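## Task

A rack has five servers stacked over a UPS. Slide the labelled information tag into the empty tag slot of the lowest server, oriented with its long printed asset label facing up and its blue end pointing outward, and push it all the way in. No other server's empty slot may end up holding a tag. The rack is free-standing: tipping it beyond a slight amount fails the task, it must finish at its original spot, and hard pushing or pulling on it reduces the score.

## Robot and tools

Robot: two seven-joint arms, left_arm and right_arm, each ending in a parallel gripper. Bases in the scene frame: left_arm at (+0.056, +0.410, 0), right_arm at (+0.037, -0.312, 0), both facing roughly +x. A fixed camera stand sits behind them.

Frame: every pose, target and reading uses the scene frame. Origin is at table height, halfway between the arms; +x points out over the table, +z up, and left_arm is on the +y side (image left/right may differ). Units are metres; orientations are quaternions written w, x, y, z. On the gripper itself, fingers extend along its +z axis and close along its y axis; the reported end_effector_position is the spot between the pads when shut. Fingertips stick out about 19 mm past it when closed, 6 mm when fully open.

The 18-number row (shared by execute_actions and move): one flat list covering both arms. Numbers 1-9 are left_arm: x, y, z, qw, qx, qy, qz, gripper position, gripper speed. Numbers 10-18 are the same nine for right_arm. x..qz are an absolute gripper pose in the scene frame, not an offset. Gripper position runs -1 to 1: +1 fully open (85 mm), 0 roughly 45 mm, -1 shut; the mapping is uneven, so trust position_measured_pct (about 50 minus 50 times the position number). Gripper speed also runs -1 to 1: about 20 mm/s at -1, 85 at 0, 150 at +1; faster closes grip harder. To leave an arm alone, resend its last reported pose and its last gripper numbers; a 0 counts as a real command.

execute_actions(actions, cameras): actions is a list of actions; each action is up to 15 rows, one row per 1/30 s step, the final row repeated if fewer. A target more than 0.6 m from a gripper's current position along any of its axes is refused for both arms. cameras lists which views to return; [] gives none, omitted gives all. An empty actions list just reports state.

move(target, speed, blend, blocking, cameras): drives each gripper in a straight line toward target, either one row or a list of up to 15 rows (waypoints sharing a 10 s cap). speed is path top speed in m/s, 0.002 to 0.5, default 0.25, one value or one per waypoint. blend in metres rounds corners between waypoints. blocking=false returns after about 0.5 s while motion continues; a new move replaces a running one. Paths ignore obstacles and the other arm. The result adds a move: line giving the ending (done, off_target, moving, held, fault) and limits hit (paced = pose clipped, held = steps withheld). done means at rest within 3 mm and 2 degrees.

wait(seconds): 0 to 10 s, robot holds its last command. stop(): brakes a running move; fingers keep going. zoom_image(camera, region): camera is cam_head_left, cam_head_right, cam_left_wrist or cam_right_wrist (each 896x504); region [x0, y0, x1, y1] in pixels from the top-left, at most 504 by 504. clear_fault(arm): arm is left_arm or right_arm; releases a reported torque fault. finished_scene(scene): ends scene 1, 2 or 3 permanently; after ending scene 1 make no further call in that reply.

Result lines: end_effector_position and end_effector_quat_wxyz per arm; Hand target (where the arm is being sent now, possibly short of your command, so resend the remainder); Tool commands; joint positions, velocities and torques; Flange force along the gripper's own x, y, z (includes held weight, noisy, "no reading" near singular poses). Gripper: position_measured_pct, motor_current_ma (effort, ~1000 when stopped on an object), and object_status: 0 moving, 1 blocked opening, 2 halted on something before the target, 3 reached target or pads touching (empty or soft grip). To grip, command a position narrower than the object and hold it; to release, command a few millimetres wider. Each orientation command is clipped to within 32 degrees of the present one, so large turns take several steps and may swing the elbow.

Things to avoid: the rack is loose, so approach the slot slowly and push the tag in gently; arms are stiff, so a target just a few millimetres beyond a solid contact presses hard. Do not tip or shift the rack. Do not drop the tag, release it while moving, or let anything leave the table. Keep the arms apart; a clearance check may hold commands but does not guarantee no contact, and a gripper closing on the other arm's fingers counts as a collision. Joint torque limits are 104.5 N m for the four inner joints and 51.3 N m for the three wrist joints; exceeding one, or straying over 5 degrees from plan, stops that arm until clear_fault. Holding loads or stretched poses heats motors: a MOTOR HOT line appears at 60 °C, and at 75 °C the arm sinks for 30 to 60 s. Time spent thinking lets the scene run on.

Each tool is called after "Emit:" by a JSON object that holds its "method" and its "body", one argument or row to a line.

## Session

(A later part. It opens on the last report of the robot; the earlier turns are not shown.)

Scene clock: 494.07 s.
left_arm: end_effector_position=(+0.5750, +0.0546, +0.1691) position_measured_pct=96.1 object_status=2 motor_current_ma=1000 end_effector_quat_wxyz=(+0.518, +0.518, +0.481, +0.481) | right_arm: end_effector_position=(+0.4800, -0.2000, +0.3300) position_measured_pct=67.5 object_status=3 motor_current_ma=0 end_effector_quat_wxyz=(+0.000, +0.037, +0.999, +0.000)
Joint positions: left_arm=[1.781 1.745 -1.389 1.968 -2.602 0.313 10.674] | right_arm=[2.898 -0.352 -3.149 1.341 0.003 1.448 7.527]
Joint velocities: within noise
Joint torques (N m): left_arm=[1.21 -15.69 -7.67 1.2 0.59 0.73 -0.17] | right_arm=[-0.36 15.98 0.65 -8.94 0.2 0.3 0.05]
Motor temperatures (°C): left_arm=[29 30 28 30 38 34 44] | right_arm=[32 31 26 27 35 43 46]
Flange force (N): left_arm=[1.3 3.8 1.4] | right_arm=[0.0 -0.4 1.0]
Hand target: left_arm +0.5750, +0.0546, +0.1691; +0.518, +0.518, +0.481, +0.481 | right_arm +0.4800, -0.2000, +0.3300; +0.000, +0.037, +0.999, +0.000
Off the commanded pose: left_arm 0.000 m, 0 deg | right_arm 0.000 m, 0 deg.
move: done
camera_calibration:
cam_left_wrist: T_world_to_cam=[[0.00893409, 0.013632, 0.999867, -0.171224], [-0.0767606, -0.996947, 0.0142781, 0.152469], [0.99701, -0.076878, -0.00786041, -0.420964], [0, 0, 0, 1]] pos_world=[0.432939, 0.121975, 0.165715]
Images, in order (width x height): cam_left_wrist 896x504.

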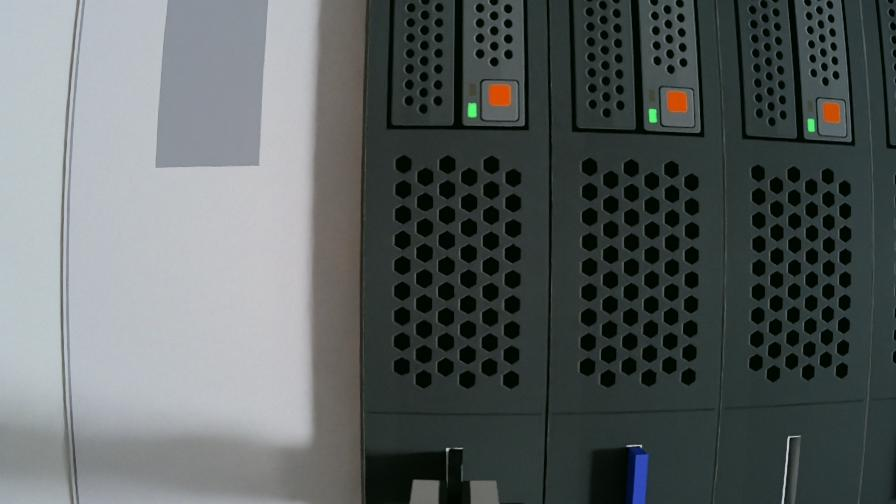

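Emit:
{"method": "move", "body": {
  "target": [0.6000, 0.0527, 0.1691, 0.5184, 0.5184, 0.4809, 0.4809, -1, -1, 0.48, -0.20, 0.33, 0, 0.0375, 0.9993, 0, -0.35, -0.4],
  "cameras": [],
  "speed": 0.05
}}

Emit:
{"method": "move", "body": {
  "target": [0.6070, 0.0522, 0.1691, 0.5184, 0.5184, 0.4809, 0.4809, -1, -1, 0.48, -0.20, 0.33, 0, 0.0375, 0.9993, 0, -0.35, -0.4],
  "cameras": ["cam_left_wrist","cam_head_right"],
  "speed": 0.03
}}

Scene clock: 505.83 s.
left_arm: end_effector_position=(+0.6000, +0.0527, +0.1691) position_measured_pct=96.1 object_status=2 motor_current_ma=1000 end_effector_quat_wxyz=(+0.518, +0.518, +0.481, +0.481) | right_arm: end_effector_position=(+0.4800, -0.2000, +0.3300) position_measured_pct=67.5 object_status=3 motor_current_ma=0 end_effector_quat_wxyz=(+0.000, +0.037, +0.999, +0.000)
Joint positions: left_arm=[1.716 1.742 -1.397 1.918 -2.613 0.327 10.671] | right_arm=[2.898 -0.352 -3.149 1.341 0.003 1.448 7.527]
Joint velocities: within noise
Joint torques (N m): left_arm=[0.48 -15.8 -7.02 -0.75 0.34 0.86 -0.21] | right_arm=[-0.39 16.04 0.72 -8.9 0.2 0.35 0.08]
Motor temperatures (°C): left_arm=[29 31 28 30 38 34 44] | right_arm=[31 31 26 27 35 43 46]
Flange force (N): left_arm=[3.8 5.9 -4.2] | right_arm=[-0.2 -0.3 1.0]
Hand target: left_arm +0.6000, +0.0527, +0.1691; +0.518, +0.518, +0.481, +0.481 | right_arm +0.4800, -0.2000, +0.3300; +0.000, +0.037, +0.999, +0.000
Off the commanded pose: left_arm 0.000 m, 0 deg | right_arm 0.000 m, 0 deg.
move: done
No camera images: "cameras" was empty.

Scene clock: 506.53 s.
left_arm: end_effector_position=(+0.6070, +0.0522, +0.1691) position_measured_pct=96.1 object_status=2 motor_current_ma=1000 end_effector_quat_wxyz=(+0.518, +0.518, +0.481, +0.481) | right_arm: end_effector_position=(+0.4800, -0.2000, +0.3300) position_measured_pct=67.5 object_status=3 motor_current_ma=0 end_effector_quat_wxyz=(+0.000, +0.037, +0.999, +0.000)
Joint positions: left_arm=[1.699 1.741 -1.4 1.903 -2.615 0.329 10.67] | right_arm=[2.898 -0.352 -3.149 1.341 0.003 1.448 7.527]
Joint velocities: within noise
Joint torques (N m): left_arm=[0.3 -15.56 -6.41 -1.14 0.21 0.74 -0.22] | right_arm=[-0.49 16.02 0.67 -8.92 0.2 0.37 0.05]
Motor temperatures (°C): left_arm=[29 31 28 30 38 34 44] | right_arm=[31 31 26 27 35 43 46]
Flange force (N): left_arm=[4.2 7.2 -5.2] | right_arm=[-0.1 -0.6 1.1]
Hand target: left_arm +0.6070, +0.0522, +0.1691; +0.518, +0.518, +0.481, +0.481 | right_arm +0.4800, -0.2000, +0.3300; +0.000, +0.037, +0.999, +0.000
Off the commanded pose: left_arm 0.000 m, 0 deg | right_arm 0.000 m, 0 deg.
move: done
camera_calibration:
cam_left_wrist: T_world_to_cam=[[0.00892465, 0.0135333, 0.999869, -0.171461], [-0.0766622, -0.996956, 0.0141782, 0.152505], [0.997017, -0.0767787, -0.00785999, -0.453068], [0, 0, 0, 1]] pos_world=[0.464939, 0.119575, 0.165715]
Images, in order (width x height): cam_head_right 896x504, cam_left_wrist 896x504.

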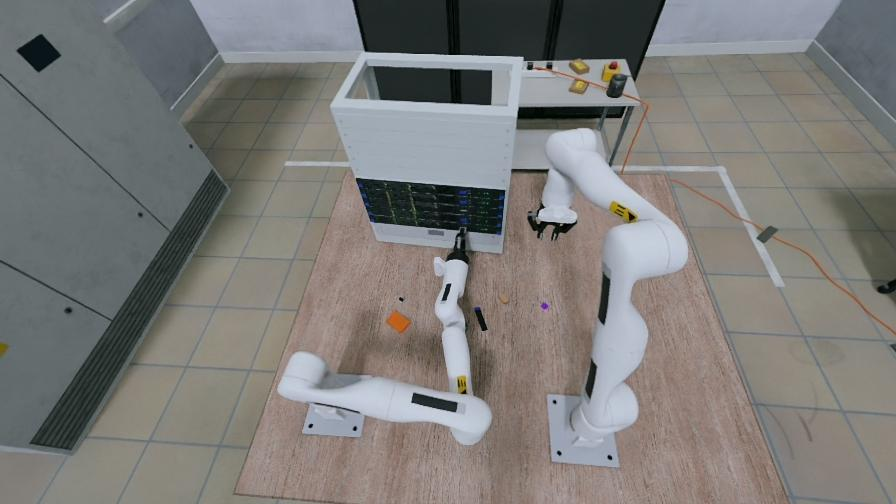

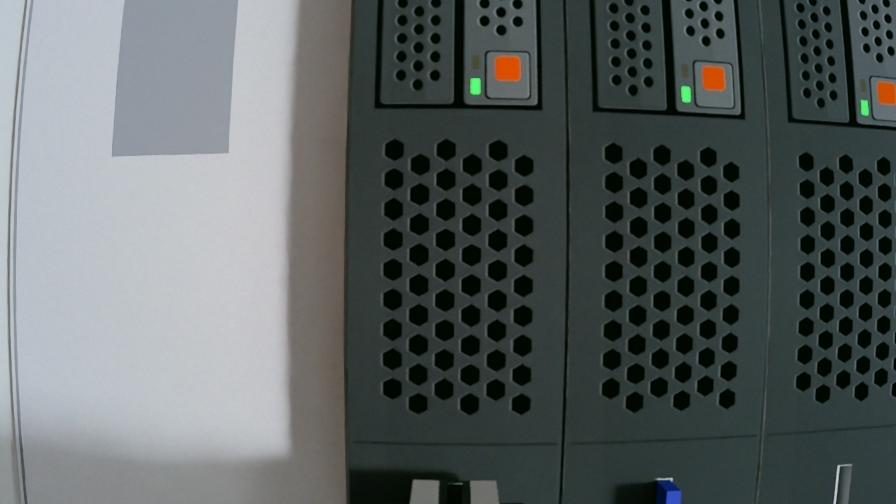

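Emit:
{"method": "move", "body": {
  "target": [
    [0.6070, 0.0522, 0.1691, 0.5184, 0.5184, 0.4809, 0.4809, -0.8, -0.5, 0.48, -0.20, 0.33, 0, 0.0375, 0.9993, 0, -0.35, -0.4],
    [0.572, 0.0549, 0.1691, 0.5184, 0.5184, 0.4809, 0.4809, -0.8, -0.5, 0.48, -0.20, 0.33, 0, 0.0375, 0.9993, 0, -0.35, -0.4],
    [0.572, 0.0549, 0.1691, 0.5184, 0.5184, 0.4809, 0.4809, -1, -0.5, 0.48, -0.20, 0.33, 0, 0.0375, 0.9993, 0, -0.35, -0.4]
  ],
  "cameras": ["cam_left_wrist"],
  "speed": [0.05,0.08,0.05]
}}

Emit:
{"method": "zoom_image", "body": {
  "camera": "cam_left_wrist",
  "region": [380, 400, 540, 504]
}}

Scene clock: 523.87 s.
left_arm: end_effector_position=(+0.5720, +0.0549, +0.1691) position_measured_pct=98.7 object_status=0 motor_current_ma=540 end_effector_quat_wxyz=(+0.518, +0.518, +0.481, +0.481) | right_arm: end_effector_position=(+0.4800, -0.2000, +0.3300) position_measured_pct=67.5 object_status=3 motor_current_ma=0 end_effector_quat_wxyz=(+0.000, +0.037, +0.999, +0.000)
Joint positions: left_arm=[1.788 1.746 -1.387 1.974 -2.601 0.312 10.674] | right_arm=[2.898 -0.352 -3.149 1.341 0.003 1.448 7.527]
Joint velocities: within noise
Joint torques (N m): left_arm=[1.1 -16.22 -9.19 1.89 0.88 0.89 -0.17] | right_arm=[-0.39 16.05 0.66 -8.91 0.19 0.33 0.07]
Motor temperatures (°C): left_arm=[29 31 28 30 38 34 44] | right_arm=[31 31 26 27 35 43 46]
Flange force (N): left_arm=[0.8 1.2 1.9] | right_arm=[-0.2 -0.3 1.0]
Hand target: left_arm +0.5720, +0.0549, +0.1691; +0.518, +0.518, +0.481, +0.481 | right_arm +0.4800, -0.2000, +0.3300; +0.000, +0.037, +0.999, +0.000
Off the commanded pose: left_arm 0.000 m, 0 deg | right_arm 0.000 m, 0 deg.
move: done
camera_calibration:
cam_left_wrist: T_world_to_cam=[[0.00892592, 0.0135324, 0.999869, -0.171186], [-0.0767616, -0.996949, 0.0141781, 0.152555], [0.99701, -0.076878, -0.00785992, -0.41795], [0, 0, 0, 1]] pos_world=[0.429939, 0.122275, 0.165715]
Images, in order (width x height): cam_left_wrist 896x504.

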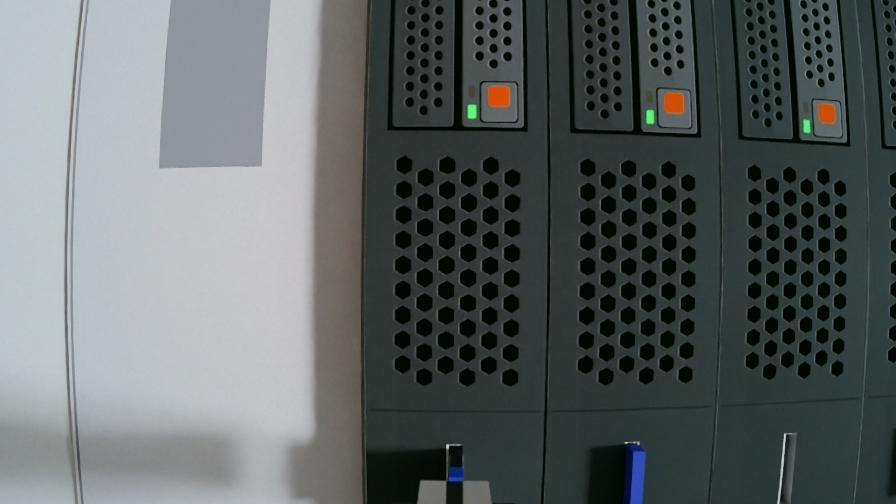

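Scaled by 3.150 from the camera's 896x504 image, which has a finer 1280x720 frame.

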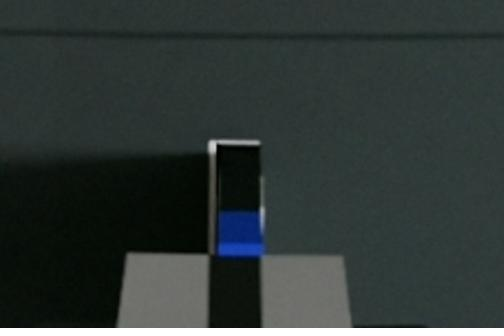

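Emit:
{"method": "move", "body": {
  "target": [0.6065, 0.0523, 0.1691, 0.5184, 0.5184, 0.4809, 0.4809, -1, -0.5, 0.48, -0.20, 0.33, 0, 0.0375, 0.9993, 0, -0.35, -0.4],
  "cameras": [],
  "speed": 0.03
}}

Emit:
{"method": "move", "body": {
  "target": [0.6075, 0.0522, 0.1691, 0.5184, 0.5184, 0.4809, 0.4809, -1, -0.5, 0.48, -0.20, 0.33, 0, 0.0375, 0.9993, 0, -0.35, -0.4],
  "cameras": [],
  "speed": 0.01
}}

Scene clock: 531.73 s.
left_arm: end_effector_position=(+0.6063, +0.0523, +0.1691) position_measured_pct=98.7 object_status=3 motor_current_ma=1000 end_effector_quat_wxyz=(+0.518, +0.518, +0.481, +0.481) | right_arm: end_effector_position=(+0.4800, -0.2000, +0.3300) position_measured_pct=67.5 object_status=3 motor_current_ma=0 end_effector_quat_wxyz=(+0.000, +0.037, +0.999, +0.000)
Joint positions: left_arm=[1.7 1.741 -1.4 1.904 -2.615 0.329 10.671] | right_arm=[2.898 -0.352 -3.149 1.341 0.003 1.448 7.527]
Joint velocities: within noise
Joint torques (N m): left_arm=[-28.01 -17.48 -16.63 -19.42 0.08 5.29 -0.19] | right_arm=[-0.39 16.08 0.72 -8.9 0.17 0.31 0.06]
Motor temperatures (°C): left_arm=[29 31 28 30 38 34 44] | right_arm=[31 31 26 27 35 43 46]
Flange force (N): left_arm=[18.0 4.2 -121.0] | right_arm=[-0.3 -0.3 0.9]
Hand target: left_arm +0.6065, +0.0523, +0.1691; +0.518, +0.518, +0.481, +0.481 | right_arm +0.4800, -0.2000, +0.3300; +0.000, +0.037, +0.999, +0.000
Off the commanded pose: left_arm 0.000 m, 0 deg | right_arm 0.000 m, 0 deg.
move: done
No camera images: "cameras" was empty.

Scene clock: 532.43 s.
left_arm: end_effector_position=(+0.6075, +0.0522, +0.1691) position_measured_pct=98.7 object_status=3 motor_current_ma=1000 end_effector_quat_wxyz=(+0.518, +0.518, +0.481, +0.481) | right_arm: end_effector_position=(+0.4800, -0.2000, +0.3300) position_measured_pct=67.5 object_status=3 motor_current_ma=0 end_effector_quat_wxyz=(+0.000, +0.037, +0.999, +0.000)
Joint positions: left_arm=[1.697 1.741 -1.4 1.902 -2.616 0.33 10.67] | right_arm=[2.898 -0.352 -3.149 1.341 0.003 1.448 7.527]
Joint velocities: within noise
Joint torques (N m): left_arm=[-47.23 -16.47 -18.79 -33.58 -0.85 7.6 -0.21] | right_arm=[-0.42 16.05 0.68 -8.91 0.18 0.31 0.12]
Motor temperatures (°C): left_arm=[29 31 28 30 38 34 44] | right_arm=[31 31 26 27 35 43 46]
Flange force (N): left_arm=[29.2 10.9 -201.2] | right_arm=[-0.2 -0.2 0.9]
Hand target: left_arm +0.6075, +0.0522, +0.1691; +0.518, +0.518, +0.481, +0.481 | right_arm +0.4800, -0.2000, +0.3300; +0.000, +0.037, +0.999, +0.000
Off the commanded pose: left_arm 0.000 m, 0 deg | right_arm 0.000 m, 0 deg.
move: done
No camera images: "cameras" was empty.

Emit:
{"method": "move", "body": {
  "target": [
    [0.5950, 0.0531, 0.1691, 0.5184, 0.5184, 0.4809, 0.4809, -1, -0.5, 0.48, -0.20, 0.33, 0, 0.0375, 0.9993, 0, -0.35, -0.4],
    [0.53, 0.058, 0.1691, 0.5184, 0.5184, 0.4809, 0.4809, -1, -0.5, 0.48, -0.20, 0.33, 0, 0.0375, 0.9993, 0, -0.35, -0.4]
  ],
  "cameras": ["cam_left_wrist","cam_head_left"],
  "speed": [0.05,0.15]
}}

Emit:
{"method": "zoom_image", "body": {
  "camera": "cam_left_wrist",
  "region": [360, 350, 896, 504]
}}

Scene clock: 539.53 s.
left_arm: end_effector_position=(+0.5300, +0.0580, +0.1691) position_measured_pct=98.7 object_status=3 motor_current_ma=1000 end_effector_quat_wxyz=(+0.518, +0.518, +0.481, +0.481) | right_arm: end_effector_position=(+0.4800, -0.2000, +0.3300) position_measured_pct=67.5 object_status=3 motor_current_ma=0 end_effector_quat_wxyz=(+0.000, +0.037, +0.999, +0.000)
Joint positions: left_arm=[1.902 1.756 -1.376 2.049 -2.579 0.271 10.677] | right_arm=[2.898 -0.352 -3.149 1.341 0.003 1.448 7.527]
Joint velocities: within noise
Joint torques (N m): left_arm=[0.98 -15.2 -8.84 2.11 0.78 0.9 -0.18] | right_arm=[-0.39 16.04 0.71 -8.9 0.23 0.31 0.06]
Motor temperatures (°C): left_arm=[30 31 29 31 38 34 44] | right_arm=[31 31 26 27 35 43 46]
Flange force (N): left_arm=[0.6 1.7 1.7] | right_arm=[-0.2 -0.3 0.9]
Hand target: left_arm +0.5300, +0.0580, +0.1691; +0.518, +0.518, +0.481, +0.481 | right_arm +0.4800, -0.2000, +0.3300; +0.000, +0.037, +0.999, +0.000
Off the commanded pose: left_arm 0.000 m, 0 deg | right_arm 0.000 m, 0 deg.
move: done
camera_calibration:
cam_left_wrist: T_world_to_cam=[[0.0089328, 0.013633, 0.999867, -0.170768], [-0.0766612, -0.996955, 0.0142782, 0.152368], [0.997017, -0.0767786, -0.00786048, -0.375853], [0, 0, 0, 1]] pos_world=[0.387938, 0.125375, 0.165615]
Images, in order (width x height): cam_head_left 896x504, cam_left_wrist 896x504.

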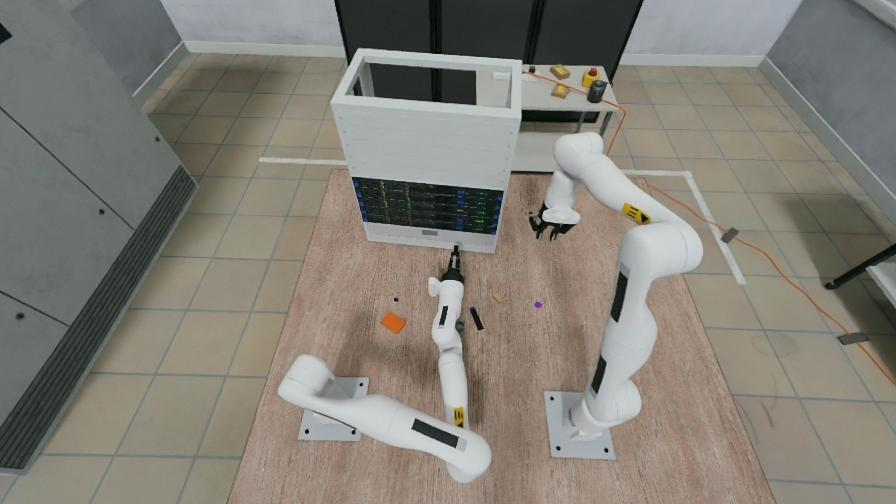

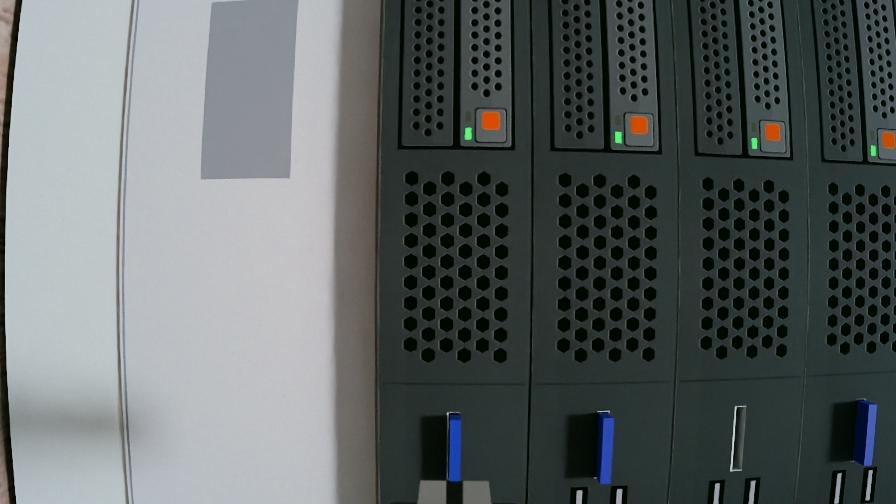

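Region (360, 350, 896, 504) is 536x154 pixels. A region can be at most 504 by 504 pixels.

Emit:
{"method": "finished_scene", "body": {
  "scene": 3
}}

The scene is finished: the task was done.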